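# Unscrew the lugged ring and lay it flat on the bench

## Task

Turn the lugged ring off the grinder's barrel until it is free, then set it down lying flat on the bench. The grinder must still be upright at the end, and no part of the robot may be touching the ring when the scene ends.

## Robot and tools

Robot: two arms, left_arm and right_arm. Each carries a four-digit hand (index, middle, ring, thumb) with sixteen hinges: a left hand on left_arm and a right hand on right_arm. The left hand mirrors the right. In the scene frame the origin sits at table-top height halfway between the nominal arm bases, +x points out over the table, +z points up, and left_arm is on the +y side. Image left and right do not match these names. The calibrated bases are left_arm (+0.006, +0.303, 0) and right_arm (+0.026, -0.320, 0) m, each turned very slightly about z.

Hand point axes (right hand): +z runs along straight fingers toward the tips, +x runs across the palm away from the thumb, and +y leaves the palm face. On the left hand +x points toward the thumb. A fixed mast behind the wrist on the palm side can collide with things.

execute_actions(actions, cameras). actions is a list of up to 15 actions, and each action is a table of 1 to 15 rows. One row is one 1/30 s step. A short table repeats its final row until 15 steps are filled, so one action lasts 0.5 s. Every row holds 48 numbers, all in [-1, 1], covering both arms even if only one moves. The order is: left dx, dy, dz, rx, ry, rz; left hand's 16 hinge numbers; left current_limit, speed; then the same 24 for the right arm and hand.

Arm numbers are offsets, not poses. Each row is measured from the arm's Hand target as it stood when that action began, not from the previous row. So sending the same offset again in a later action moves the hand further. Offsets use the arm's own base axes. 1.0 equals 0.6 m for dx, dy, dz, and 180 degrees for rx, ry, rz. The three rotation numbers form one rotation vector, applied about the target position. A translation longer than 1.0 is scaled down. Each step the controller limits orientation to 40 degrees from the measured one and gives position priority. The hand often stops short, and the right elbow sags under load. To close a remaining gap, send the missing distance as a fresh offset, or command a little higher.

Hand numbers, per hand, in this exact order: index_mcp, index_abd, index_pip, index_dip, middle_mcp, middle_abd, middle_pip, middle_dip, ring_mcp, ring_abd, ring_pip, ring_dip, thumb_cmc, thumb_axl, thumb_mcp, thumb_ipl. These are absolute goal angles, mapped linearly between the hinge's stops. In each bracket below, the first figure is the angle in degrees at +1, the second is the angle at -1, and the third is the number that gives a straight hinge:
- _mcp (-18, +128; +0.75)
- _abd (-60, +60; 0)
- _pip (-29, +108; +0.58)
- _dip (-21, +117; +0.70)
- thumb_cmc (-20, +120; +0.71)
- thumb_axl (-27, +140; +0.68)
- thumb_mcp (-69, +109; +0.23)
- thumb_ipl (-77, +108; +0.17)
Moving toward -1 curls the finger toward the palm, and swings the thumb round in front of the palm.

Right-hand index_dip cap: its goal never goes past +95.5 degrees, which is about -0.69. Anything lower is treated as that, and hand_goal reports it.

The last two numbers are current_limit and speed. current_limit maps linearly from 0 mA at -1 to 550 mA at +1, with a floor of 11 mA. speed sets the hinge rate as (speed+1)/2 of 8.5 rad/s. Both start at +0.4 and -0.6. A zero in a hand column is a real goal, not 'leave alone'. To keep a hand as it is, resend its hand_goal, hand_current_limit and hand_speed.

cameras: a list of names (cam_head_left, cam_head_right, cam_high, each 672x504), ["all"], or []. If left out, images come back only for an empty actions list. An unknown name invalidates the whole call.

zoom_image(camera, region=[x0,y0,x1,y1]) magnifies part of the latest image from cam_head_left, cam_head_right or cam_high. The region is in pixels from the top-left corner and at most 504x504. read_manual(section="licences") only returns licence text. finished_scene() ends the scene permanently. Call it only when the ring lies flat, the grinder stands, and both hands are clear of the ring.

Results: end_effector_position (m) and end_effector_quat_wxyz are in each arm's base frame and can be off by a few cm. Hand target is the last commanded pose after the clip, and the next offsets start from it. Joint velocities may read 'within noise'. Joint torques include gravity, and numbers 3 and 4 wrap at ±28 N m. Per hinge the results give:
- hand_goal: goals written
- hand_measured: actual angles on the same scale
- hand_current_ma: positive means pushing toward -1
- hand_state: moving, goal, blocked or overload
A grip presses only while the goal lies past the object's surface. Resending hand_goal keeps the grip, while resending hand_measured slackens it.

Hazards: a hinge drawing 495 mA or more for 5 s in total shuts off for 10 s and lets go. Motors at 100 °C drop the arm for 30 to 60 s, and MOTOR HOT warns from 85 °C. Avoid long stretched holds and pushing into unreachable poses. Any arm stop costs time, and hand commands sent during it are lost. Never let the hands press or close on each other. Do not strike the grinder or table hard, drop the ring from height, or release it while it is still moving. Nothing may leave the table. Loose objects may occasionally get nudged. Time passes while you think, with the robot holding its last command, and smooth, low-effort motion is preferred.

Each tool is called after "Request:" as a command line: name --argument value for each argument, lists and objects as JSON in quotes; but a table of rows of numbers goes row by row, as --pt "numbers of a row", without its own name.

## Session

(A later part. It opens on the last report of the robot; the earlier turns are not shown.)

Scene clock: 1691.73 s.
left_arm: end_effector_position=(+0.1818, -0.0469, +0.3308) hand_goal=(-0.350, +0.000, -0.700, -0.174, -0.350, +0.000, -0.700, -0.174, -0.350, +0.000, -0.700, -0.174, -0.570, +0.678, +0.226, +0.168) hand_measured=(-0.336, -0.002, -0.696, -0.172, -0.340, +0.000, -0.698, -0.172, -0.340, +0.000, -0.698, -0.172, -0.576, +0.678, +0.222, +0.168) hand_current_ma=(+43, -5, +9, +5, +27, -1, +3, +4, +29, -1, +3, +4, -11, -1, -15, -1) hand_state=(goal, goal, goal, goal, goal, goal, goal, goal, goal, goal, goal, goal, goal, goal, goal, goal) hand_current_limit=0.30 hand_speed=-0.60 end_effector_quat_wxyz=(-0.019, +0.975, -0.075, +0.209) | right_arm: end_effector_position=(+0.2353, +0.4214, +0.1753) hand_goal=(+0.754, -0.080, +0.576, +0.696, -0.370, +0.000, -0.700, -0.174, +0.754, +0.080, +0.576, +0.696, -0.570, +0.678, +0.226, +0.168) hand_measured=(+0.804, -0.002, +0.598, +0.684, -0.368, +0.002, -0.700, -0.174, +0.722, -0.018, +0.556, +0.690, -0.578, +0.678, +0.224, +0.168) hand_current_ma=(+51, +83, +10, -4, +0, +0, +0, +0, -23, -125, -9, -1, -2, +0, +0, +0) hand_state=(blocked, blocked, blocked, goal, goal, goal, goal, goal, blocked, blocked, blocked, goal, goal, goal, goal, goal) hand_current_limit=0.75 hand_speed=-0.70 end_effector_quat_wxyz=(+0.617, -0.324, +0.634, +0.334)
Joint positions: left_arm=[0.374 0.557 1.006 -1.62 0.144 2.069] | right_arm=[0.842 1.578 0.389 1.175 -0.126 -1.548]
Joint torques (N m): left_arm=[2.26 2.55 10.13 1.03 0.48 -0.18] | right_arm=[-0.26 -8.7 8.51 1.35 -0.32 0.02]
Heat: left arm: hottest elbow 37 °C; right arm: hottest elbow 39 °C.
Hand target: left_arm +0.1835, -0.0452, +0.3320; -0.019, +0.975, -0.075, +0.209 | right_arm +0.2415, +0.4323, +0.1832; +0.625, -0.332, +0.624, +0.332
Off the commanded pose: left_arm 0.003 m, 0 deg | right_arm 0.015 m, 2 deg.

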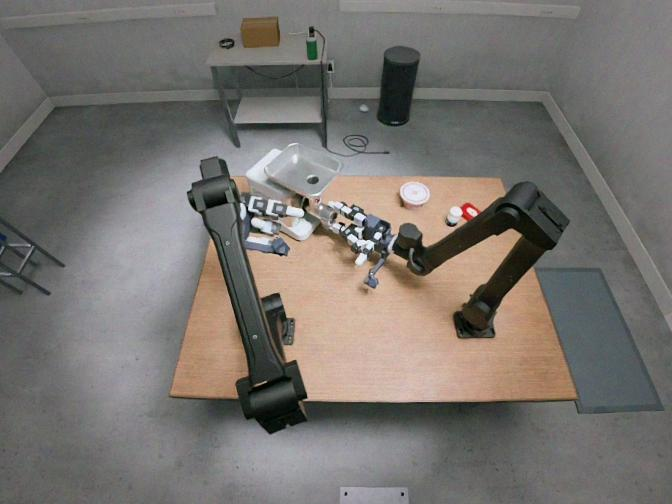

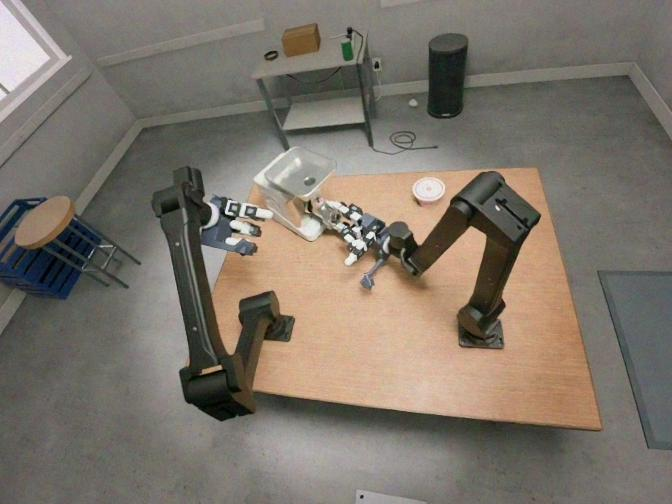

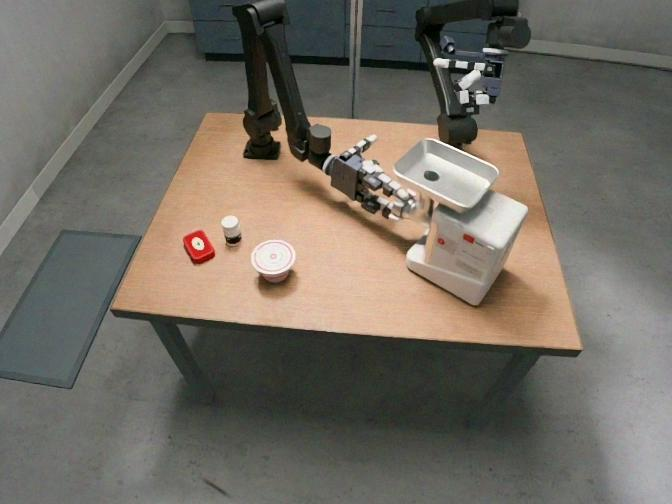

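Request:
execute_actions --actions '[[[0,0,0,0,0,0,-0.35,0,-0.7,-0.174,-0.35,0,-0.7,-0.174,-0.35,0,-0.7,-0.174,-0.571,0.678,0.226,0.168,0.3,-0.6,0,0,0,0,0,0,0.754,0.24,0.576,0.696,-0.37,0,-0.7,-0.174,0.754,-0.24,0.576,0.696,-0.571,0.678,0.226,0.168,0.75,-0.6]],[[0,0,0,0,0,0,-0.35,0,-0.7,-0.174,-0.35,0,-0.7,-0.174,-0.35,0,-0.7,-0.174,-0.571,0.678,0.226,0.168,0.3,-0.6,-0.0466,-0.0691,0,0,0,0,0.754,0.24,0.576,0.696,-0.37,0,-0.7,-0.174,0.754,-0.24,0.576,0.696,-0.571,0.678,0.226,0.168,0.75,-0.6]],[[0,0,0,0,0,0,-0.35,0,-0.7,-0.174,-0.35,0,-0.7,-0.174,-0.35,0,-0.7,-0.174,-0.571,0.678,0.226,0.168,0.3,-0.6,0.0355,-0.0239,0.0643,0.1056,0.1566,0,0.754,0.24,0.576,0.696,-0.37,0,-0.7,-0.174,0.754,-0.24,0.576,0.696,-0.571,0.678,0.226,0.168,0.75,-0.6]],[[0,0,0,0,0,0,-0.35,0,-0.7,-0.174,-0.35,0,-0.7,-0.174,-0.35,0,-0.7,-0.174,-0.571,0.678,0.226,0.168,0.3,-0.6,0.0593,-0.04,0.0295,0.1056,0.1566,0,0.754,0.24,0.576,0.696,-0.37,0,-0.7,-0.174,0.754,-0.24,0.576,0.696,-0.571,0.678,0.226,0.168,0.75,-0.6]],[[0,0,0,0,0,0,-0.35,0,-0.7,-0.174,-0.35,0,-0.7,-0.174,-0.35,0,-0.7,-0.174,-0.571,0.678,0.226,0.168,0.3,-0.6,0.0611,-0.0412,-0.0145,0.1025,0.152,0,0.754,0.24,0.576,0.696,-0.37,0,-0.7,-0.174,0.754,-0.24,0.576,0.696,-0.571,0.678,0.226,0.168,0.75,-0.6]],[[0,0,0,0,0,0,-0.35,0,-0.7,-0.174,-0.35,0,-0.7,-0.174,-0.35,0,-0.7,-0.174,-0.571,0.678,0.226,0.168,0.3,-0.6,0.0456,-0.0307,-0.0543,0.1056,0.1566,0,0.754,0.24,0.576,0.696,-0.37,0,-0.7,-0.174,0.754,-0.24,0.576,0.696,-0.571,0.678,0.226,0.168,0.75,-0.6]],[[0,0,0,0,0,0,-0.35,0,-0.7,-0.174,-0.35,0,-0.7,-0.174,-0.35,0,-0.7,-0.174,-0.571,0.678,0.226,0.168,0.3,-0.6,0.0126,-0.0085,-0.0758,0.1056,0.1566,0,0.754,0.24,0.576,0.696,-0.37,0,-0.7,-0.174,0.754,-0.24,0.576,0.696,-0.571,0.678,0.226,0.168,0.75,-0.6]],[[0,0,0,0,0,0,-0.35,0,-0.7,-0.174,-0.35,0,-0.7,-0.174,-0.35,0,-0.7,-0.174,-0.571,0.678,0.226,0.168,0.3,-0.6,-0.0244,-0.0083,-0.0875,0.1025,0.152,0,0.754,0.24,0.576,0.696,-0.37,0,-0.7,-0.174,0.754,-0.24,0.576,0.696,-0.571,0.678,0.226,0.168,0.75,-0.6]]]' --cameras '["all"]'

Request:
zoom_image --camera "cam_high" --region '[350, 150, 430, 240]'

Request:
zoom_image --camera "cam_head_right" --region '[300, 180, 370, 250]'

Scene clock: 1713.37 s.
left_arm: end_effector_position=(+0.1818, -0.0469, +0.3308) hand_goal=(-0.350, +0.000, -0.700, -0.174, -0.350, +0.000, -0.700, -0.174, -0.350, +0.000, -0.700, -0.174, -0.570, +0.678, +0.226, +0.168) hand_measured=(-0.336, -0.002, -0.696, -0.172, -0.340, +0.000, -0.698, -0.172, -0.340, +0.000, -0.698, -0.172, -0.576, +0.678, +0.222, +0.168) hand_current_ma=(+43, -5, +9, +5, +27, -1, +3, +4, +29, -1, +3, +4, -11, -1, -15, -1) hand_state=(goal, goal, goal, goal, goal, goal, goal, goal, goal, goal, goal, goal, goal, goal, goal, goal) hand_current_limit=0.30 hand_speed=-0.60 end_effector_quat_wxyz=(-0.019, +0.975, -0.075, +0.209) | right_arm: end_effector_position=(+0.3254, +0.3027, +0.0958) hand_goal=(+0.754, +0.240, +0.576, +0.696, -0.370, +0.000, -0.700, -0.174, +0.754, -0.240, +0.576, +0.696, -0.570, +0.678, +0.226, +0.168) hand_measured=(+0.752, +0.242, +0.578, +0.694, -0.368, +0.000, -0.700, -0.174, +0.752, -0.238, +0.578, +0.694, -0.560, +0.678, +0.224, +0.168) hand_current_ma=(+0, +0, +0, +0, +0, +0, +0, +0, +0, +0, +0, +0, +2, +0, +0, +0) hand_state=(goal, goal, goal, goal, goal, goal, goal, goal, goal, goal, goal, goal, goal, goal, goal, goal) hand_current_limit=0.75 hand_speed=-0.60 end_effector_quat_wxyz=(-0.440, +0.682, +0.214, +0.544)
Joint positions: left_arm=[0.374 0.557 1.006 -1.62 0.144 2.069] | right_arm=[0.86 1.492 0.263 1.207 -0.125 1.944]
Joint torques (N m): left_arm=[2.26 2.55 10.13 1.02 0.48 -0.18] | right_arm=[-1.26 -6.83 4.68 2.8 -0.16 -0.05]
Heat: left arm: hottest elbow 37 °C; right arm: hottest elbow 38 °C.
Hand target: left_arm +0.1835, -0.0452, +0.3320; -0.019, +0.975, -0.075, +0.209 | right_arm +0.3274, +0.2993, +0.1003; -0.445, +0.677, +0.207, +0.549
Off the commanded pose: left_arm 0.003 m, 0 deg | right_arm 0.006 m, 1 deg.

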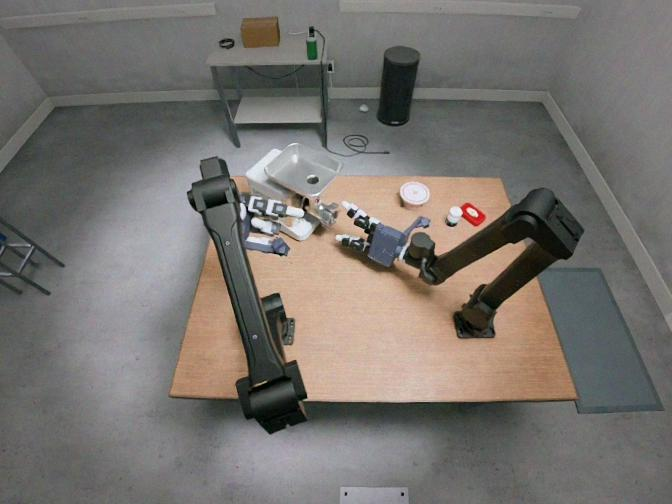

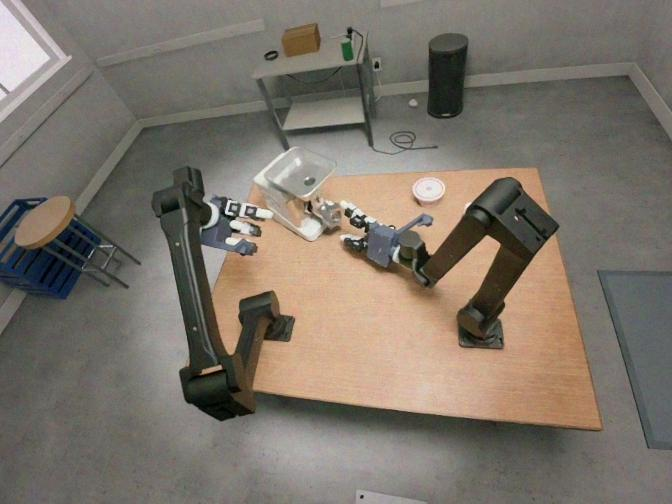

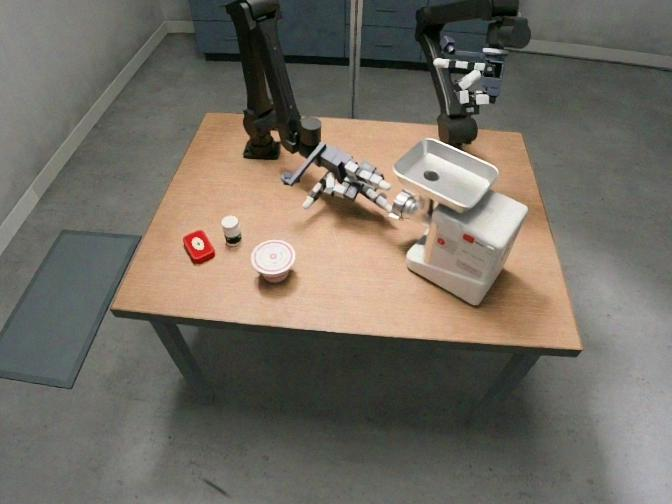

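Scaled by 5.600 from the camera's 672x504 image, which has a finer 960x720 frame.

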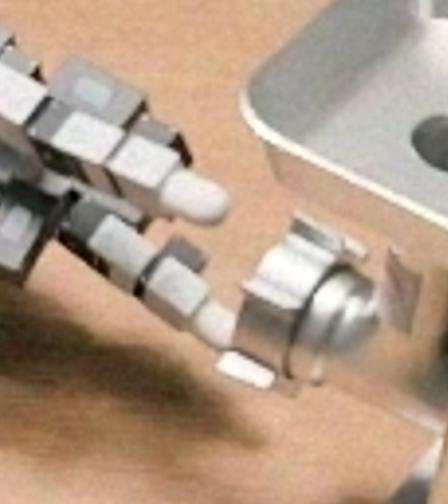

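Scaled by 7.200 from the camera's 672x504 image, which has a finer 960x720 frame.

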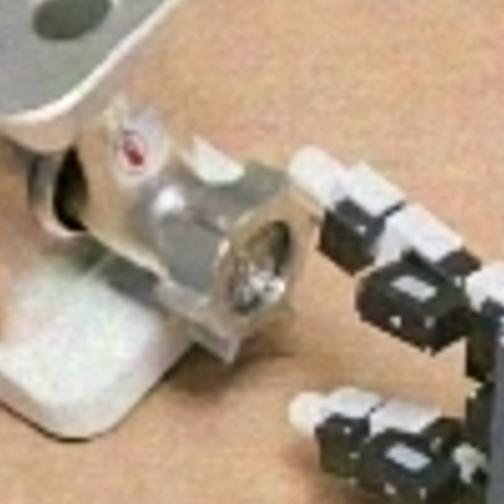

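Request:
execute_actions --actions '[[[0,0,0,0,0,0,-0.35,0,-0.7,-0.174,-0.35,0,-0.7,-0.174,-0.35,0,-0.7,-0.174,-0.571,0.678,0.226,0.168,0.3,-0.6,0.0303,0.0348,0.012,-0.0124,-0.0184,0,0.754,0.24,0.576,0.696,-0.37,0,-0.7,-0.174,0.754,-0.24,0.576,0.696,-0.571,0.678,0.226,0.168,0.75,-0.6]],[[0,0,0,0,0,0,-0.35,0,-0.7,-0.174,-0.35,0,-0.7,-0.174,-0.35,0,-0.7,-0.174,-0.571,0.678,0.226,0.168,0.3,-0.6,0.0256,0.038,0.004,0,0,0,0.754,0.24,0.576,0.696,-0.37,0,-0.7,-0.174,0.754,-0.24,0.576,0.696,-0.571,0.678,0.226,0.168,0.75,-0.6]]]' --cameras '["cam_high"]'

Request:
zoom_image --camera "cam_high" --region '[360, 160, 430, 230]'

Scene clock: 1723.97 s.
left_arm: end_effector_position=(+0.1818, -0.0469, +0.3308) hand_goal=(-0.350, +0.000, -0.700, -0.174, -0.350, +0.000, -0.700, -0.174, -0.350, +0.000, -0.700, -0.174, -0.570, +0.678, +0.226, +0.168) hand_measured=(-0.336, -0.002, -0.696, -0.172, -0.340, +0.000, -0.698, -0.172, -0.340, +0.000, -0.698, -0.172, -0.576, +0.678, +0.222, +0.168) hand_current_ma=(+43, -5, +9, +5, +27, -1, +3, +4, +29, -1, +3, +4, -11, -1, -15, -1) hand_state=(goal, goal, goal, goal, goal, goal, goal, goal, goal, goal, goal, goal, goal, goal, goal, goal) hand_current_limit=0.30 hand_speed=-0.60 end_effector_quat_wxyz=(-0.019, +0.975, -0.075, +0.209) | right_arm: end_effector_position=(+0.3568, +0.3316, +0.1082) hand_goal=(+0.754, +0.240, +0.576, +0.696, -0.370, +0.000, -0.700, -0.174, +0.754, -0.240, +0.576, +0.696, -0.570, +0.678, +0.226, +0.168) hand_measured=(+0.752, +0.242, +0.578, +0.694, -0.368, +0.000, -0.700, -0.174, +0.752, -0.238, +0.578, +0.694, -0.560, +0.678, +0.224, +0.168) hand_current_ma=(+0, +0, +0, +0, +0, +0, +0, +0, +0, +0, +0, +0, +2, +0, +0, +0) hand_state=(goal, goal, goal, goal, goal, goal, goal, goal, goal, goal, goal, goal, goal, goal, goal, goal) hand_current_limit=0.75 hand_speed=-0.60 end_effector_quat_wxyz=(-0.425, +0.671, +0.225, +0.564)
Joint positions: left_arm=[0.374 0.557 1.006 -1.62 0.144 2.069] | right_arm=[0.862 1.554 0.376 1.176 -0.107 1.894]
Joint torques (N m): left_arm=[2.26 2.55 10.13 1.02 0.48 -0.18] | right_arm=[0.26 -7.24 7.87 1.57 0.03 -0.2]
Heat: left arm: hottest elbow 37 °C; right arm: hottest elbow 37 °C.
Hand target: left_arm +0.1835, -0.0452, +0.3320; -0.019, +0.975, -0.075, +0.209 | right_arm +0.3610, +0.3430, +0.1100; -0.425, +0.669, +0.230, +0.564
Off the commanded pose: left_arm 0.003 m, 0 deg | right_arm 0.012 m, 1 deg.
Images, in order (width x height): cam_high 672x504.

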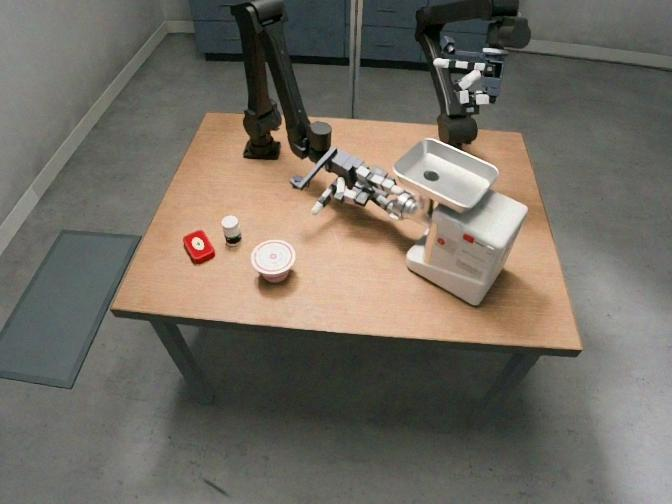

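Scaled by 7.200 from the camera's 672x504 image, which has a finer 960x720 frame.

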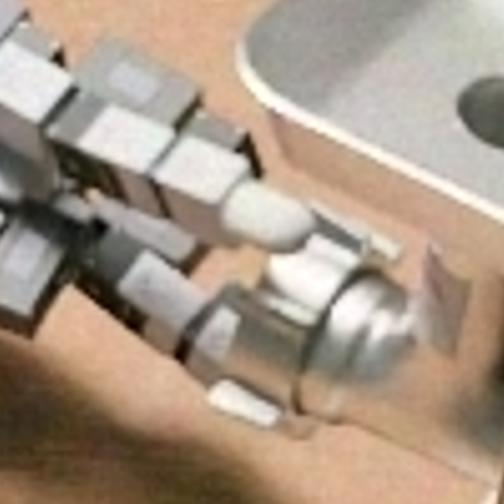

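Request:
execute_actions --actions '[[[0,0,0,0,0,0,-0.35,0,-0.7,-0.174,-0.35,0,-0.7,-0.174,-0.35,0,-0.7,-0.174,-0.571,0.678,0.226,0.168,0.3,-0.6,0.0029,0.0161,-0.013,0,0,0,0.754,0.24,0.576,0.696,-0.37,0,-0.7,-0.174,0.754,-0.24,0.576,0.696,-0.571,0.678,0.226,0.168,0.75,-0.6]]]' --cameras '[]'

Scene clock: 1729.87 s.
left_arm: end_effector_position=(+0.1818, -0.0469, +0.3308) hand_goal=(-0.350, +0.000, -0.700, -0.174, -0.350, +0.000, -0.700, -0.174, -0.350, +0.000, -0.700, -0.174, -0.570, +0.678, +0.226, +0.168) hand_measured=(-0.336, -0.002, -0.696, -0.172, -0.340, +0.000, -0.698, -0.172, -0.340, +0.000, -0.698, -0.172, -0.576, +0.678, +0.222, +0.168) hand_current_ma=(+43, -5, +9, +5, +27, -1, +3, +4, +29, -1, +3, +4, -11, -1, -15, -1) hand_state=(goal, goal, goal, goal, goal, goal, goal, goal, goal, goal, goal, goal, goal, goal, goal, goal) hand_current_limit=0.30 hand_speed=-0.60 end_effector_quat_wxyz=(-0.019, +0.975, -0.075, +0.209) | right_arm: end_effector_position=(+0.3562, +0.3371, +0.0910) hand_goal=(+0.754, +0.240, +0.576, +0.696, -0.370, +0.000, -0.700, -0.174, +0.754, -0.240, +0.576, +0.696, -0.570, +0.678, +0.226, +0.168) hand_measured=(+0.752, +0.242, +0.578, +0.694, -0.368, +0.000, -0.700, -0.174, +0.752, -0.246, +0.578, +0.694, -0.560, +0.678, +0.224, +0.168) hand_current_ma=(+0, +0, +0, +0, +0, +0, +0, +0, +0, -1, +0, +0, +2, +0, +0, +0) hand_state=(goal, goal, goal, goal, goal, goal, goal, goal, goal, goal, goal, goal, goal, goal, goal, goal) hand_current_limit=0.75 hand_speed=-0.60 end_effector_quat_wxyz=(-0.418, +0.683, +0.227, +0.554)
Joint positions: left_arm=[0.374 0.557 1.006 -1.62 0.144 2.069] | right_arm=[0.876 1.604 0.389 1.179 -0.091 1.893]
Joint torques (N m): left_arm=[2.26 2.61 10.14 1.01 0.48 -0.18] | right_arm=[1.2 -7.36 8.18 2.51 0 -0.21]
Heat: left arm: hottest elbow 37 °C; right arm: hottest elbow 37 °C.
Hand target: left_arm +0.1835, -0.0452, +0.3320; -0.019, +0.975, -0.075, +0.209 | right_arm +0.3626, +0.3527, +0.1021; -0.426, +0.669, +0.230, +0.564
Off the commanded pose: left_arm 0.003 m, 0 deg | right_arm 0.020 m, 2 deg.
No camera images: "cameras" was empty.

Request:
execute_actions --actions '[[[0,0,0,0,0,0,-0.35,0,-0.7,-0.174,-0.35,0,-0.7,-0.174,-0.35,0,-0.7,-0.174,-0.571,0.678,0.226,0.168,0.3,-0.6,0.0047,0.0069,0.016,0,0,0,0.754,0.24,0.576,0.696,-0.37,0,-0.7,-0.174,0.754,-0.24,0.576,0.696,-0.571,0.678,0.226,0.168,0.75,-0.6]],[[0,0,0,0,0,0,-0.35,0,-0.7,-0.174,-0.35,0,-0.7,-0.174,-0.35,0,-0.7,-0.174,-0.571,0.678,0.226,0.168,0.3,-0.6,0,0,0,0,0,0,0.754,-0.08,0.576,0.696,-0.37,0,-0.7,-0.174,0.754,0.08,0.576,0.696,-0.571,0.678,0.226,0.168,0.75,-0.7]]]' --cameras '["cam_high"]'

Request:
zoom_image --camera "cam_high" --region '[370, 160, 430, 230]'

Scene clock: 1734.97 s.
left_arm: end_effector_position=(+0.1818, -0.0469, +0.3308) hand_goal=(-0.350, +0.000, -0.700, -0.174, -0.350, +0.000, -0.700, -0.174, -0.350, +0.000, -0.700, -0.174, -0.570, +0.678, +0.226, +0.168) hand_measured=(-0.336, -0.002, -0.696, -0.172, -0.340, +0.000, -0.698, -0.172, -0.340, +0.000, -0.698, -0.172, -0.576, +0.678, +0.222, +0.168) hand_current_ma=(+43, -5, +9, +5, +27, -1, +3, +4, +29, -1, +3, +4, -11, -1, -15, -1) hand_state=(goal, goal, goal, goal, goal, goal, goal, goal, goal, goal, goal, goal, goal, goal, goal, goal) hand_current_limit=0.30 hand_speed=-0.60 end_effector_quat_wxyz=(-0.019, +0.975, -0.075, +0.209) | right_arm: end_effector_position=(+0.3611, +0.3425, +0.0998) hand_goal=(+0.754, -0.080, +0.576, +0.696, -0.370, +0.000, -0.700, -0.174, +0.754, +0.080, +0.576, +0.696, -0.570, +0.678, +0.226, +0.168) hand_measured=(+0.752, +0.092, +0.576, +0.694, -0.368, +0.000, -0.700, -0.174, +0.752, -0.102, +0.576, +0.694, -0.560, +0.678, +0.224, +0.168) hand_current_ma=(+0, +358, +0, +0, +0, +0, +0, +0, +0, -401, +0, +0, +2, +0, +0, +0) hand_state=(goal, blocked, goal, goal, goal, goal, goal, goal, goal, blocked, goal, goal, goal, goal, goal, goal) hand_current_limit=0.75 hand_speed=-0.70 end_effector_quat_wxyz=(-0.420, +0.679, +0.225, +0.559)
Joint positions: left_arm=[0.374 0.557 1.006 -1.62 0.144 2.069] | right_arm=[0.877 1.59 0.408 1.157 -0.088 1.893]
Joint torques (N m): left_arm=[2.26 2.55 10.14 1.02 0.48 -0.18] | right_arm=[0.32 -9.29 8.1 1.58 -0.07 -0.19]
Heat: left arm: hottest elbow 37 °C; right arm: hottest elbow 37 °C.
Hand target: left_arm +0.1835, -0.0452, +0.3320; -0.019, +0.975, -0.075, +0.209 | right_arm +0.3655, +0.3568, +0.1117; -0.425, +0.669, +0.230, +0.564
Off the commanded pose: left_arm 0.003 m, 0 deg | right_arm 0.019 m, 2 deg.
Images, in order (width x height): cam_high 672x504.

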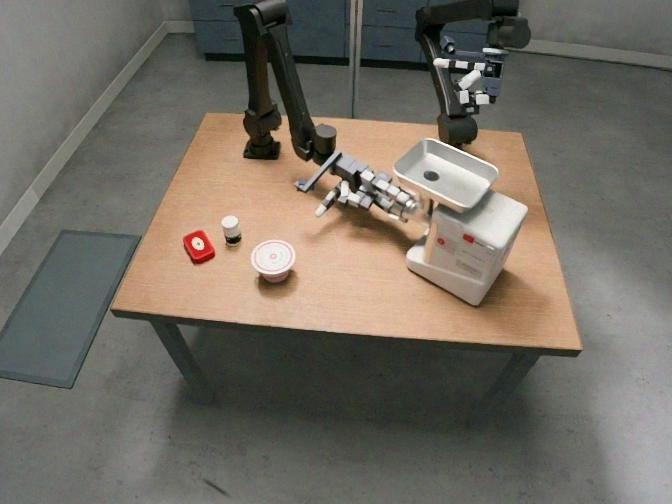

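Scaled by 7.200 from the camera's 672x504 image, which has a finer 960x720 frame.

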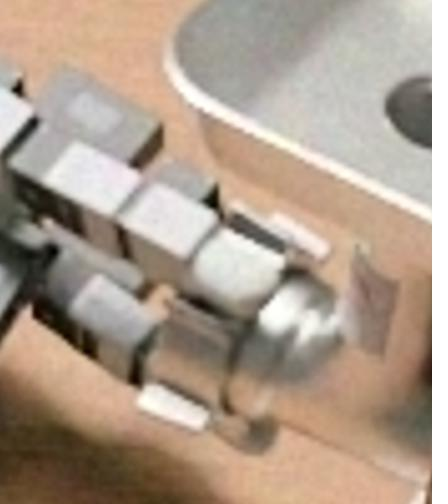

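Request:
execute_actions --actions '[[[0,0,0,0,0,0,-0.35,0,-0.7,-0.174,-0.35,0,-0.7,-0.174,-0.35,0,-0.7,-0.174,-0.571,0.678,0.226,0.168,0.3,-0.6,0,0,0,0,0,0,0.754,0.17,0.576,0.696,-0.37,0,-0.7,-0.174,0.754,-0.17,0.576,0.696,-0.571,0.678,0.226,0.168,0.75,-0.6]],[[0,0,0,0,0,0,-0.35,0,-0.7,-0.174,-0.35,0,-0.7,-0.174,-0.35,0,-0.7,-0.174,-0.571,0.678,0.226,0.168,0.3,-0.6,-0.028,-0.0415,0,0,0,0,0.754,0.17,0.576,0.696,-0.37,0,-0.7,-0.174,0.754,-0.17,0.576,0.696,-0.571,0.678,0.226,0.168,0.75,-0.6]]]' --cameras '["cam_high"]'

Request:
zoom_image --camera "cam_high" --region '[370, 160, 430, 230]'

Scene clock: 1748.37 s.
left_arm: end_effector_position=(+0.1818, -0.0469, +0.3308) hand_goal=(-0.350, +0.000, -0.700, -0.174, -0.350, +0.000, -0.700, -0.174, -0.350, +0.000, -0.700, -0.174, -0.570, +0.678, +0.226, +0.168) hand_measured=(-0.336, -0.002, -0.696, -0.172, -0.340, +0.000, -0.698, -0.172, -0.340, +0.000, -0.698, -0.172, -0.576, +0.678, +0.222, +0.168) hand_current_ma=(+43, -5, +9, +5, +27, -1, +3, +4, +29, -1, +3, +4, -11, -1, -15, -1) hand_state=(goal, goal, goal, goal, goal, goal, goal, goal, goal, goal, goal, goal, goal, goal, goal, goal) hand_current_limit=0.30 hand_speed=-0.60 end_effector_quat_wxyz=(-0.019, +0.975, -0.075, +0.209) | right_arm: end_effector_position=(+0.3508, +0.3322, +0.1071) hand_goal=(+0.754, +0.170, +0.576, +0.696, -0.370, +0.000, -0.700, -0.174, +0.754, -0.170, +0.576, +0.696, -0.570, +0.678, +0.226, +0.168) hand_measured=(+0.752, +0.172, +0.576, +0.694, -0.368, +0.000, -0.700, -0.174, +0.752, -0.160, +0.576, +0.694, -0.560, +0.678, +0.224, +0.168) hand_current_ma=(+0, +0, +0, +0, +0, +0, +0, +0, +0, +2, +0, +0, +2, +0, +0, +0) hand_state=(goal, goal, goal, goal, goal, goal, goal, goal, goal, goal, goal, goal, goal, goal, goal, goal) hand_current_limit=0.75 hand_speed=-0.60 end_effector_quat_wxyz=(-0.424, +0.675, +0.227, +0.560)
Joint positions: left_arm=[0.374 0.557 1.006 -1.62 0.144 2.069] | right_arm=[0.877 1.54 0.368 1.157 -0.096 1.893]
Joint torques (N m): left_arm=[2.26 2.55 10.13 1.02 0.48 -0.18] | right_arm=[-0.09 -8.12 5.16 2.51 -0.13 -0.18]
Heat: left arm: hottest elbow 37 °C; right arm: hottest elbow 36 °C.
Hand target: left_arm +0.1835, -0.0452, +0.3320; -0.019, +0.975, -0.075, +0.209 | right_arm +0.3487, +0.3319, +0.1117; -0.425, +0.669, +0.230, +0.564
Off the commanded pose: left_arm 0.003 m, 0 deg | right_arm 0.005 m, 1 deg.
Images, in order (width x height): cam_high 672x504.

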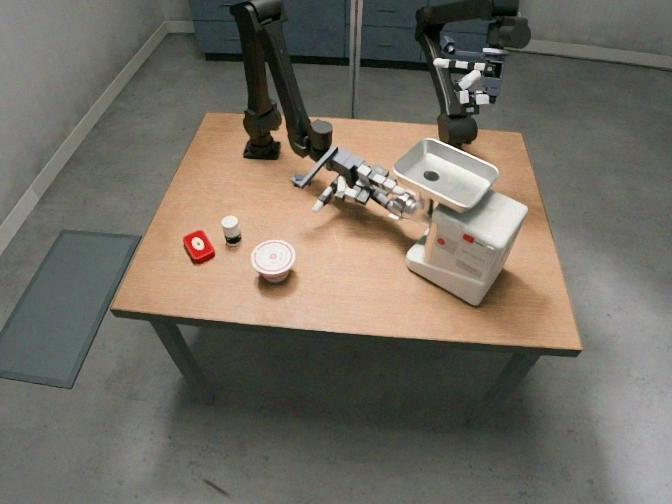

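Scaled by 7.200 from the camera's 672x504 image, which has a finer 960x720 frame.

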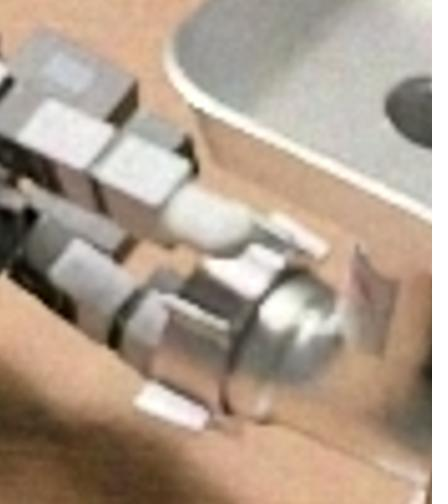

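Request:
execute_actions --actions '[[[0,0,0,0,0,0,-0.35,0,-0.7,-0.174,-0.35,0,-0.7,-0.174,-0.35,0,-0.7,-0.174,-0.571,0.678,0.226,0.168,0.3,-0.6,0.002,0.003,-0.01,0,0,0,0.754,0.17,0.576,0.696,-0.37,0,-0.7,-0.174,0.754,-0.17,0.576,0.696,-0.571,0.678,0.226,0.168,0.75,-0.6]],[[0,0,0,0,0,0,-0.35,0,-0.7,-0.174,-0.35,0,-0.7,-0.174,-0.35,0,-0.7,-0.174,-0.571,0.678,0.226,0.168,0.3,-0.6,0,0,0,0,0,0,0.754,-0.08,0.576,0.696,-0.37,0,-0.7,-0.174,0.754,0.08,0.576,0.696,-0.571,0.678,0.226,0.168,0.75,-0.7]]]' --cameras '["cam_high"]'

Request:
zoom_image --camera "cam_high" --region '[370, 160, 430, 230]'

Scene clock: 1754.20 s.
left_arm: end_effector_position=(+0.1818, -0.0469, +0.3308) hand_goal=(-0.350, +0.000, -0.700, -0.174, -0.350, +0.000, -0.700, -0.174, -0.350, +0.000, -0.700, -0.174, -0.570, +0.678, +0.226, +0.168) hand_measured=(-0.336, -0.002, -0.696, -0.172, -0.340, +0.000, -0.698, -0.172, -0.340, +0.000, -0.698, -0.172, -0.576, +0.678, +0.222, +0.168) hand_current_ma=(+43, -5, +9, +5, +27, -1, +3, +4, +29, -1, +3, +4, -11, -1, -15, -1) hand_state=(goal, goal, goal, goal, goal, goal, goal, goal, goal, goal, goal, goal, goal, goal, goal, goal) hand_current_limit=0.30 hand_speed=-0.60 end_effector_quat_wxyz=(-0.019, +0.975, -0.075, +0.209) | right_arm: end_effector_position=(+0.3507, +0.3333, +0.1057) hand_goal=(+0.754, -0.080, +0.576, +0.696, -0.370, +0.000, -0.700, -0.174, +0.754, +0.080, +0.576, +0.696, -0.570, +0.678, +0.226, +0.168) hand_measured=(+0.752, +0.046, +0.576, +0.694, -0.368, +0.000, -0.700, -0.174, +0.752, +0.016, +0.576, +0.694, -0.560, +0.678, +0.224, +0.168) hand_current_ma=(+0, +202, +0, +0, +0, +0, +0, +0, +0, -57, +0, +0, +2, +0, +0, +0) hand_state=(goal, blocked, goal, goal, goal, goal, goal, goal, goal, blocked, goal, goal, goal, goal, goal, goal) hand_current_limit=0.75 hand_speed=-0.70 end_effector_quat_wxyz=(-0.425, +0.673, +0.228, +0.561)
Joint positions: left_arm=[0.374 0.557 1.006 -1.62 0.144 2.069] | right_arm=[0.877 1.552 0.368 1.175 -0.099 1.893]
Joint torques (N m): left_arm=[2.26 2.55 10.14 1.02 0.48 -0.18] | right_arm=[0.03 -7 5.18 2.95 -0.02 -0.17]
Heat: left arm: hottest elbow 37 °C; right arm: hottest elbow 36 °C.
Hand target: left_arm +0.1835, -0.0452, +0.3320; -0.019, +0.975, -0.075, +0.209 | right_arm +0.3499, +0.3337, +0.1057; -0.426, +0.669, +0.230, +0.564
Off the commanded pose: left_arm 0.003 m, 0 deg | right_arm 0.001 m, 1 deg.
Images, in order (width x height): cam_high 672x504.

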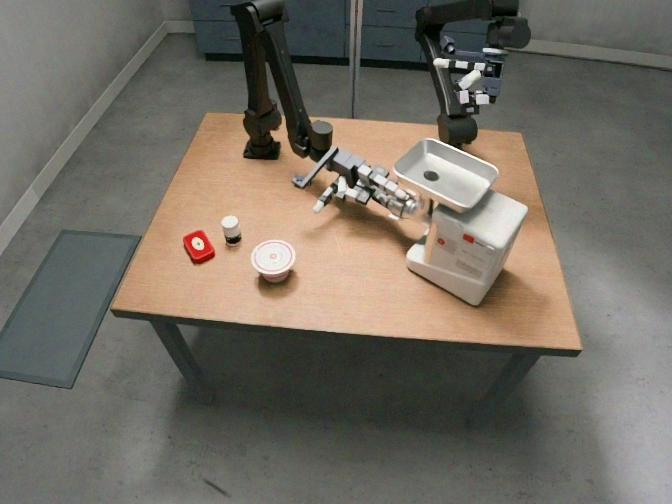

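Scaled by 7.200 from the camera's 672x504 image, which has a finer 960x720 frame.

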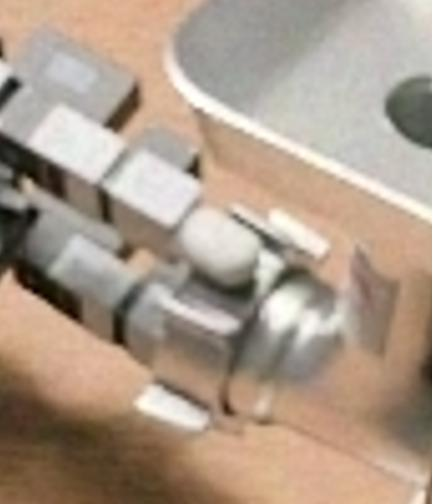

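Request:
execute_actions --actions '[[[0,0,0,0,0,0,-0.35,0,-0.7,-0.174,-0.35,0,-0.7,-0.174,-0.35,0,-0.7,-0.174,-0.571,0.678,0.226,0.168,0.3,-0.6,0.0159,-0.0107,0.0453,-0.0621,-0.0921,0,0.754,-0.08,0.576,0.696,-0.37,0,-0.7,-0.174,0.754,0.08,0.576,0.696,-0.571,0.678,0.226,0.168,0.75,-0.7]],[[0,0,0,0,0,0,-0.35,0,-0.7,-0.174,-0.35,0,-0.7,-0.174,-0.35,0,-0.7,-0.174,-0.571,0.678,0.226,0.168,0.3,-0.6,0.0022,-0.0015,0.0492,-0.0621,-0.0921,0,0.754,-0.08,0.576,0.696,-0.37,0,-0.7,-0.174,0.754,0.08,0.576,0.696,-0.571,0.678,0.226,0.168,0.75,-0.7]],[[0,0,0,0,0,0,-0.35,0,-0.7,-0.174,-0.35,0,-0.7,-0.174,-0.35,0,-0.7,-0.174,-0.571,0.678,0.226,0.168,0.3,-0.6,-0.012,0.0081,0.0472,-0.0621,-0.0921,0,0.754,-0.08,0.576,0.696,-0.37,0,-0.7,-0.174,0.754,0.08,0.576,0.696,-0.571,0.678,0.226,0.168,0.75,-0.7]],[[0,0,0,0,0,0,-0.35,0,-0.7,-0.174,-0.35,0,-0.7,-0.174,-0.35,0,-0.7,-0.174,-0.571,0.678,0.226,0.168,0.3,-0.6,-0.0246,0.0166,0.0393,-0.0621,-0.0921,0,0.754,-0.08,0.576,0.696,-0.37,0,-0.7,-0.174,0.754,0.08,0.576,0.696,-0.571,0.678,0.226,0.168,0.75,-0.7]],[[0,0,0,0,0,0,-0.35,0,-0.7,-0.174,-0.35,0,-0.7,-0.174,-0.35,0,-0.7,-0.174,-0.571,0.678,0.226,0.168,0.3,-0.6,-0.0343,0.0231,0.0268,-0.0621,-0.0921,0,0.754,-0.08,0.576,0.696,-0.37,0,-0.7,-0.174,0.754,0.08,0.576,0.696,-0.571,0.678,0.226,0.168,0.75,-0.7]],[[0,0,0,0,0,0,-0.35,0,-0.7,-0.174,-0.35,0,-0.7,-0.174,-0.35,0,-0.7,-0.174,-0.571,0.678,0.226,0.168,0.3,-0.6,-0.0398,0.0268,0.011,-0.0621,-0.0921,0,0.754,-0.08,0.576,0.696,-0.37,0,-0.7,-0.174,0.754,0.08,0.576,0.696,-0.571,0.678,0.226,0.168,0.75,-0.7]]]' --cameras '["cam_high"]'

Request:
zoom_image --camera "cam_high" --region '[370, 160, 430, 230]'

Scene clock: 1766.60 s.
left_arm: end_effector_position=(+0.1818, -0.0469, +0.3308) hand_goal=(-0.350, +0.000, -0.700, -0.174, -0.350, +0.000, -0.700, -0.174, -0.350, +0.000, -0.700, -0.174, -0.570, +0.678, +0.226, +0.168) hand_measured=(-0.336, -0.002, -0.696, -0.172, -0.340, +0.000, -0.698, -0.172, -0.340, +0.000, -0.698, -0.172, -0.576, +0.678, +0.222, +0.168) hand_current_ma=(+43, -5, +9, +5, +27, -1, +3, +4, +29, -1, +3, +4, -11, -1, -15, -1) hand_state=(goal, goal, goal, goal, goal, goal, goal, goal, goal, goal, goal, goal, goal, goal, goal, goal) hand_current_limit=0.30 hand_speed=-0.60 end_effector_quat_wxyz=(-0.019, +0.975, -0.075, +0.209) | right_arm: end_effector_position=(+0.2973, +0.3722, +0.2327) hand_goal=(+0.754, -0.080, +0.576, +0.696, -0.370, +0.000, -0.700, -0.174, +0.754, +0.080, +0.576, +0.696, -0.570, +0.678, +0.226, +0.168) hand_measured=(+0.786, +0.044, +0.594, +0.700, -0.368, +0.000, -0.700, -0.174, +0.768, +0.012, +0.582, +0.696, -0.568, +0.678, +0.224, +0.168) hand_current_ma=(+23, +198, +7, +0, +0, +0, +0, +0, +5, -63, +1, +0, +0, +0, +0, +0) hand_state=(blocked, blocked, goal, goal, goal, goal, goal, goal, goal, blocked, goal, goal, goal, goal, goal, goal) hand_current_limit=0.75 hand_speed=-0.70 end_effector_quat_wxyz=(+0.272, +0.146, +0.701, +0.644)
Joint positions: left_arm=[0.374 0.557 1.006 -1.62 0.144 2.069] | right_arm=[0.877 1.578 0.366 1.188 -0.089 -0.196]
Joint torques (N m): left_arm=[2.32 2.55 10.13 1.02 0.48 -0.18] | right_arm=[-0.56 -7.47 5.22 3.19 -0.52 -0.08]
Heat: left arm: hottest elbow 37 °C; right arm: hottest elbow 36 °C.
Hand target: left_arm +0.1835, -0.0452, +0.3320; -0.019, +0.975, -0.075, +0.209 | right_arm +0.2943, +0.3711, +0.2370; +0.276, +0.135, +0.694, +0.651
Off the commanded pose: left_arm 0.003 m, 0 deg | right_arm 0.005 m, 2 deg.
Images, in order (width x height): cam_high 672x504.

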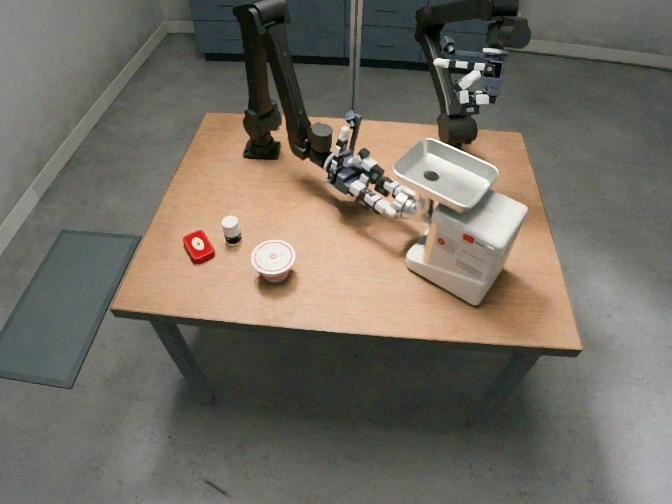

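Scaled by 7.200 from the camera's 672x504 image, which has a finer 960x720 frame.

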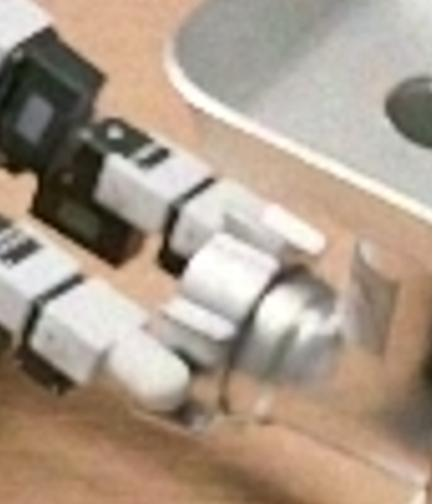

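Request:
execute_actions --actions '[[[0,0,0,0,0,0,-0.35,0,-0.7,-0.174,-0.35,0,-0.7,-0.174,-0.35,0,-0.7,-0.174,-0.571,0.678,0.226,0.168,0.3,-0.6,-0.0405,0.0273,-0.006,-0.0621,-0.0921,0,0.754,-0.08,0.576,0.696,-0.37,0,-0.7,-0.174,0.754,0.08,0.576,0.696,-0.571,0.678,0.226,0.168,0.75,-0.7]],[[0,0,0,0,0,0,-0.35,0,-0.7,-0.174,-0.35,0,-0.7,-0.174,-0.35,0,-0.7,-0.174,-0.571,0.678,0.226,0.168,0.3,-0.6,-0.0363,0.0245,-0.0225,-0.0621,-0.0921,0,0.754,-0.08,0.576,0.696,-0.37,0,-0.7,-0.174,0.754,0.08,0.576,0.696,-0.571,0.678,0.226,0.168,0.75,-0.7]],[[0,0,0,0,0,0,-0.35,0,-0.7,-0.174,-0.35,0,-0.7,-0.174,-0.35,0,-0.7,-0.174,-0.571,0.678,0.226,0.168,0.3,-0.6,-0.0279,0.0188,-0.036,-0.0621,-0.0921,0,0.754,-0.08,0.576,0.696,-0.37,0,-0.7,-0.174,0.754,0.08,0.576,0.696,-0.571,0.678,0.226,0.168,0.75,-0.7]],[[0,0,0,0,0,0,-0.35,0,-0.7,-0.174,-0.35,0,-0.7,-0.174,-0.35,0,-0.7,-0.174,-0.571,0.678,0.226,0.168,0.3,-0.6,-0.0146,0.0099,-0.0393,-0.0543,-0.0806,0,0.754,-0.08,0.576,0.696,-0.37,0,-0.7,-0.174,0.754,0.08,0.576,0.696,-0.571,0.678,0.226,0.168,0.75,-0.7]]]' --cameras '["all"]'

Request:
zoom_image --camera "cam_high" --region '[370, 160, 430, 230]'

Request:
zoom_image --camera "cam_head_left" --region '[300, 180, 370, 250]'

Scene clock: 1773.90 s.
left_arm: end_effector_position=(+0.1818, -0.0469, +0.3308) hand_goal=(-0.350, +0.000, -0.700, -0.174, -0.350, +0.000, -0.700, -0.174, -0.350, +0.000, -0.700, -0.174, -0.570, +0.678, +0.226, +0.168) hand_measured=(-0.336, -0.002, -0.696, -0.172, -0.340, +0.000, -0.698, -0.172, -0.340, +0.000, -0.698, -0.172, -0.576, +0.678, +0.222, +0.168) hand_current_ma=(+43, -5, +9, +5, +27, -1, +3, +4, +29, -1, +3, +4, -11, -1, -15, -1) hand_state=(goal, goal, goal, goal, goal, goal, goal, goal, goal, goal, goal, goal, goal, goal, goal, goal) hand_current_limit=0.30 hand_speed=-0.60 end_effector_quat_wxyz=(-0.019, +0.975, -0.075, +0.209) | right_arm: end_effector_position=(+0.2262, +0.4192, +0.1706) hand_goal=(+0.754, -0.080, +0.576, +0.696, -0.370, +0.000, -0.700, -0.174, +0.754, +0.080, +0.576, +0.696, -0.570, +0.678, +0.226, +0.168) hand_measured=(+0.792, +0.034, +0.598, +0.702, -0.368, +0.000, -0.700, -0.174, +0.758, +0.006, +0.578, +0.696, -0.578, +0.678, +0.224, +0.168) hand_current_ma=(+32, +165, +10, +1, +0, +0, +0, +0, +0, -74, +0, +0, -2, +0, +0, +0) hand_state=(blocked, blocked, blocked, goal, goal, goal, goal, goal, goal, blocked, goal, goal, goal, goal, goal, goal) hand_current_limit=0.75 hand_speed=-0.70 end_effector_quat_wxyz=(+0.618, -0.322, +0.635, +0.333)
Joint positions: left_arm=[0.374 0.557 1.006 -1.62 0.144 2.069] | right_arm=[0.862 1.586 0.366 1.205 -0.101 -1.547]
Joint torques (N m): left_arm=[2.26 2.61 10.13 1.01 0.48 -0.18] | right_arm=[-0.62 -8.23 5.26 2.39 -0.52 0.16]
Heat: left arm: hottest elbow 37 °C; right arm: hottest elbow 36 °C.
Hand target: left_arm +0.1835, -0.0452, +0.3320; -0.019, +0.975, -0.075, +0.209 | right_arm +0.2228, +0.4194, +0.1746; +0.623, -0.329, +0.626, +0.335
Off the commanded pose: left_arm 0.003 m, 0 deg | right_arm 0.005 m, 2 deg.

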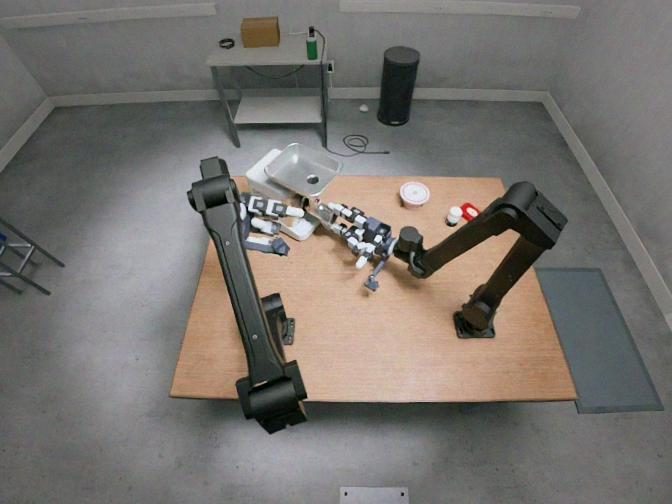

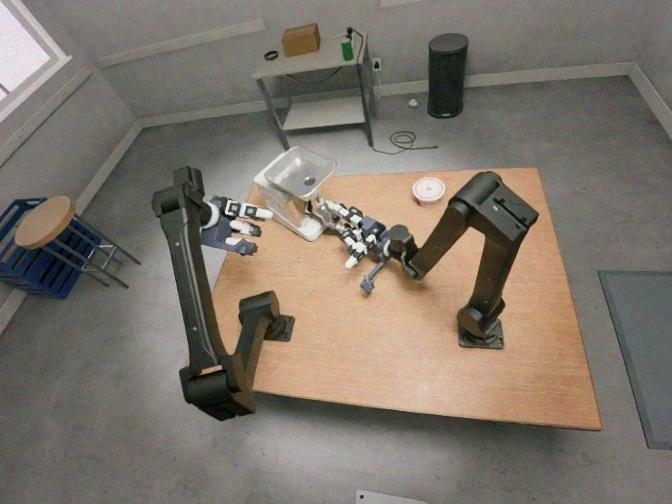

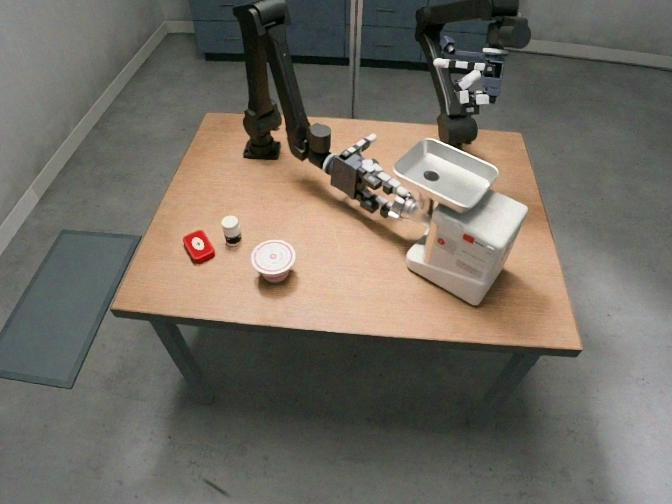

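Scaled by 7.200 from the camera's 672x504 image, which has a finer 960x720 frame.

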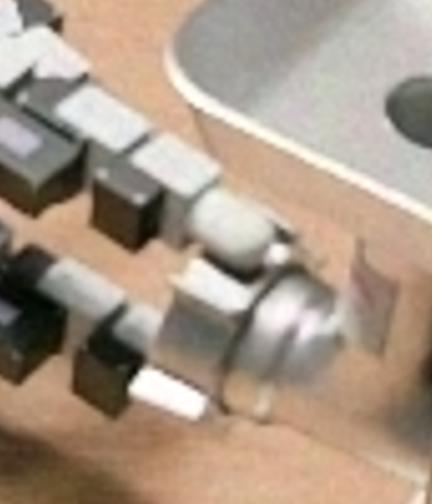

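Scaled by 7.200 from the camera's 672x504 image, which has a finer 960x720 frame.

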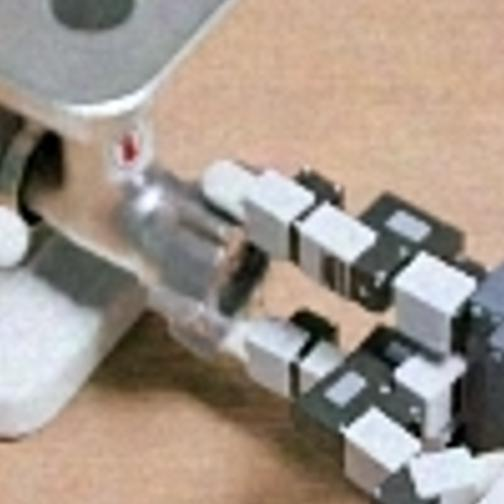

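Request:
execute_actions --actions '[[[0,0,0,0,0,0,-0.35,0,-0.7,-0.174,-0.35,0,-0.7,-0.174,-0.35,0,-0.7,-0.174,-0.571,0.678,0.226,0.168,0.3,-0.6,0,0,0,0,0,0,0.754,0.24,0.576,0.696,-0.37,0,-0.7,-0.174,0.754,-0.24,0.576,0.696,-0.571,0.678,0.226,0.168,0.75,-0.6]],[[0,0,0,0,0,0,-0.35,0,-0.7,-0.174,-0.35,0,-0.7,-0.174,-0.35,0,-0.7,-0.174,-0.571,0.678,0.226,0.168,0.3,-0.6,-0.0466,-0.0691,0,0,0,0,0.754,0.24,0.576,0.696,-0.37,0,-0.7,-0.174,0.754,-0.24,0.576,0.696,-0.571,0.678,0.226,0.168,0.75,-0.6]],[[0,0,0,0,0,0,-0.35,0,-0.7,-0.174,-0.35,0,-0.7,-0.174,-0.35,0,-0.7,-0.174,-0.571,0.678,0.226,0.168,0.3,-0.6,0.0314,-0.0211,0.0638,0.0942,0.1397,0,0.754,0.24,0.576,0.696,-0.37,0,-0.7,-0.174,0.754,-0.24,0.576,0.696,-0.571,0.678,0.226,0.168,0.75,-0.6]],[[0,0,0,0,0,0,-0.35,0,-0.7,-0.174,-0.35,0,-0.7,-0.174,-0.35,0,-0.7,-0.174,-0.571,0.678,0.226,0.168,0.3,-0.6,0.0537,-0.0362,0.036,0.0942,0.1397,0,0.754,0.24,0.576,0.696,-0.37,0,-0.7,-0.174,0.754,-0.24,0.576,0.696,-0.571,0.678,0.226,0.168,0.75,-0.6]],[[0,0,0,0,0,0,-0.35,0,-0.7,-0.174,-0.35,0,-0.7,-0.174,-0.35,0,-0.7,-0.174,-0.571,0.678,0.226,0.168,0.3,-0.6,0.0615,-0.0415,-0.0017,0.0942,0.1397,0,0.754,0.24,0.576,0.696,-0.37,0,-0.7,-0.174,0.754,-0.24,0.576,0.696,-0.571,0.678,0.226,0.168,0.75,-0.6]],[[0,0,0,0,0,0,-0.35,0,-0.7,-0.174,-0.35,0,-0.7,-0.174,-0.35,0,-0.7,-0.174,-0.571,0.678,0.226,0.168,0.3,-0.6,0.0524,-0.0353,-0.0388,0.0942,0.1397,0,0.754,0.24,0.576,0.696,-0.37,0,-0.7,-0.174,0.754,-0.24,0.576,0.696,-0.571,0.678,0.226,0.168,0.75,-0.6]],[[0,0,0,0,0,0,-0.35,0,-0.7,-0.174,-0.35,0,-0.7,-0.174,-0.35,0,-0.7,-0.174,-0.571,0.678,0.226,0.168,0.3,-0.6,0.029,-0.0196,-0.0657,0.0942,0.1397,0,0.754,0.24,0.576,0.696,-0.37,0,-0.7,-0.174,0.754,-0.24,0.576,0.696,-0.571,0.678,0.226,0.168,0.75,-0.6]],[[0,0,0,0,0,0,-0.35,0,-0.7,-0.174,-0.35,0,-0.7,-0.174,-0.35,0,-0.7,-0.174,-0.571,0.678,0.226,0.168,0.3,-0.6,-0.0025,0.0017,-0.0742,0.0942,0.1397,0,0.754,0.24,0.576,0.696,-0.37,0,-0.7,-0.174,0.754,-0.24,0.576,0.696,-0.571,0.678,0.226,0.168,0.75,-0.6]],[[0,0,0,0,0,0,-0.35,0,-0.7,-0.174,-0.35,0,-0.7,-0.174,-0.35,0,-0.7,-0.174,-0.571,0.678,0.226,0.168,0.3,-0.6,0,0,0,0,0,0,0.754,0.24,0.576,0.696,-0.37,0,-0.7,-0.174,0.754,-0.24,0.576,0.696,-0.571,0.678,0.226,0.168,0.75,-0.6]]]' --cameras '["cam_high","cam_head_right"]'

Request:
zoom_image --camera "cam_high" --region '[360, 160, 430, 230]'

Request:
zoom_image --camera "cam_head_right" --region '[300, 180, 370, 250]'

Scene clock: 1802.43 s.
left_arm: end_effector_position=(+0.1818, -0.0469, +0.3308) hand_goal=(-0.350, +0.000, -0.700, -0.174, -0.350, +0.000, -0.700, -0.174, -0.350, +0.000, -0.700, -0.174, -0.570, +0.678, +0.226, +0.168) hand_measured=(-0.336, -0.002, -0.696, -0.172, -0.340, +0.000, -0.698, -0.172, -0.340, +0.000, -0.698, -0.172, -0.576, +0.678, +0.222, +0.168) hand_current_ma=(+43, -5, +9, +5, +27, -1, +3, +4, +29, -1, +3, +4, -11, -1, -15, -1) hand_state=(goal, goal, goal, goal, goal, goal, goal, goal, goal, goal, goal, goal, goal, goal, goal, goal) hand_current_limit=0.30 hand_speed=-0.60 end_effector_quat_wxyz=(-0.019, +0.975, -0.075, +0.209) | right_arm: end_effector_position=(+0.3268, +0.2881, +0.1203) hand_goal=(+0.754, +0.240, +0.576, +0.696, -0.370, +0.000, -0.700, -0.174, +0.754, -0.240, +0.576, +0.696, -0.570, +0.678, +0.226, +0.168) hand_measured=(+0.756, +0.242, +0.578, +0.698, -0.368, +0.000, -0.700, -0.174, +0.756, -0.238, +0.578, +0.696, -0.562, +0.678, +0.224, +0.168) hand_current_ma=(+0, +0, +0, +0, +0, +0, +0, +0, +0, +0, +0, +0, +2, +0, +0, +0) hand_state=(goal, goal, goal, goal, goal, goal, goal, goal, goal, goal, goal, goal, goal, goal, goal, goal) hand_current_limit=0.75 hand_speed=-0.60 end_effector_quat_wxyz=(-0.342, +0.635, +0.325, +0.612)
Joint positions: left_arm=[0.374 0.557 1.006 -1.62 0.144 2.069] | right_arm=[0.872 1.485 0.229 1.239 -0.112 1.605]
Joint torques (N m): left_arm=[2.26 2.55 10.14 1.02 0.48 -0.18] | right_arm=[-0.85 -6.89 5.23 2.15 -0.15 -0.03]
Heat: left arm: hottest elbow 37 °C; right arm: hottest elbow 35 °C.
Hand target: left_arm +0.1835, -0.0452, +0.3320; -0.019, +0.975, -0.075, +0.209 | right_arm +0.3301, +0.2867, +0.1263; -0.346, +0.632, +0.318, +0.617
Off the commanded pose: left_arm 0.003 m, 0 deg | right_arm 0.007 m, 1 deg.
Images, in order (width x height): cam_head_right 672x504, cam_high 672x504.

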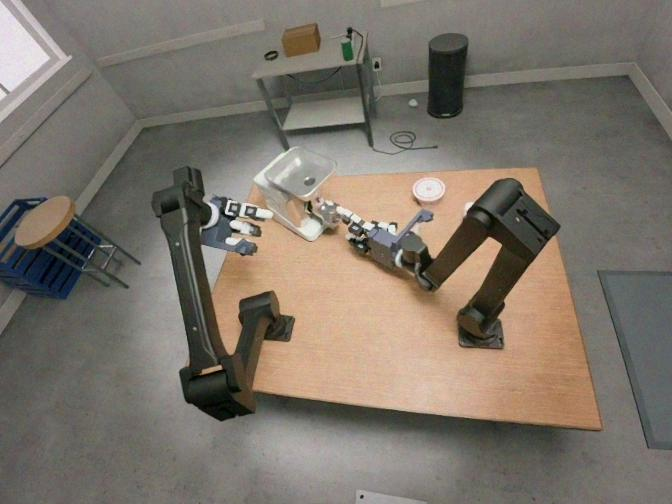

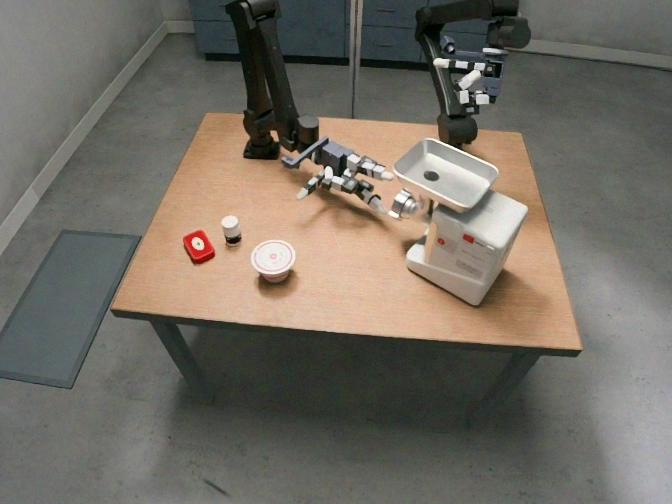

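Scaled by 7.200 from the camera's 672x504 image, which has a finer 960x720 frame.

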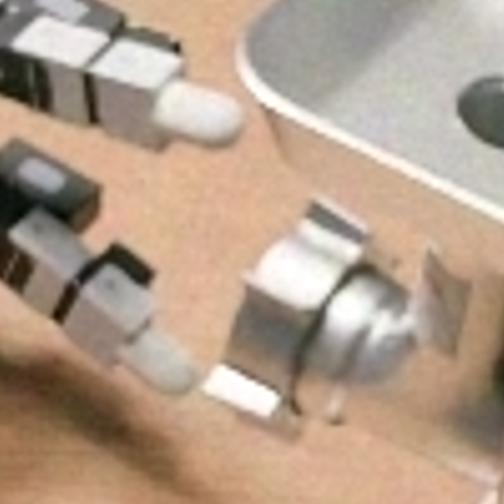

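Scaled by 7.200 from the camera's 672x504 image, which has a finer 960x720 frame.

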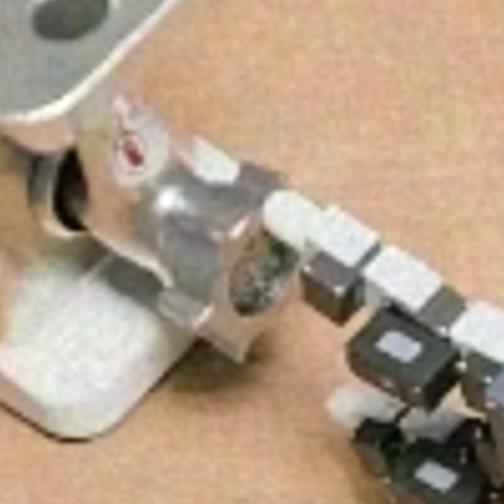

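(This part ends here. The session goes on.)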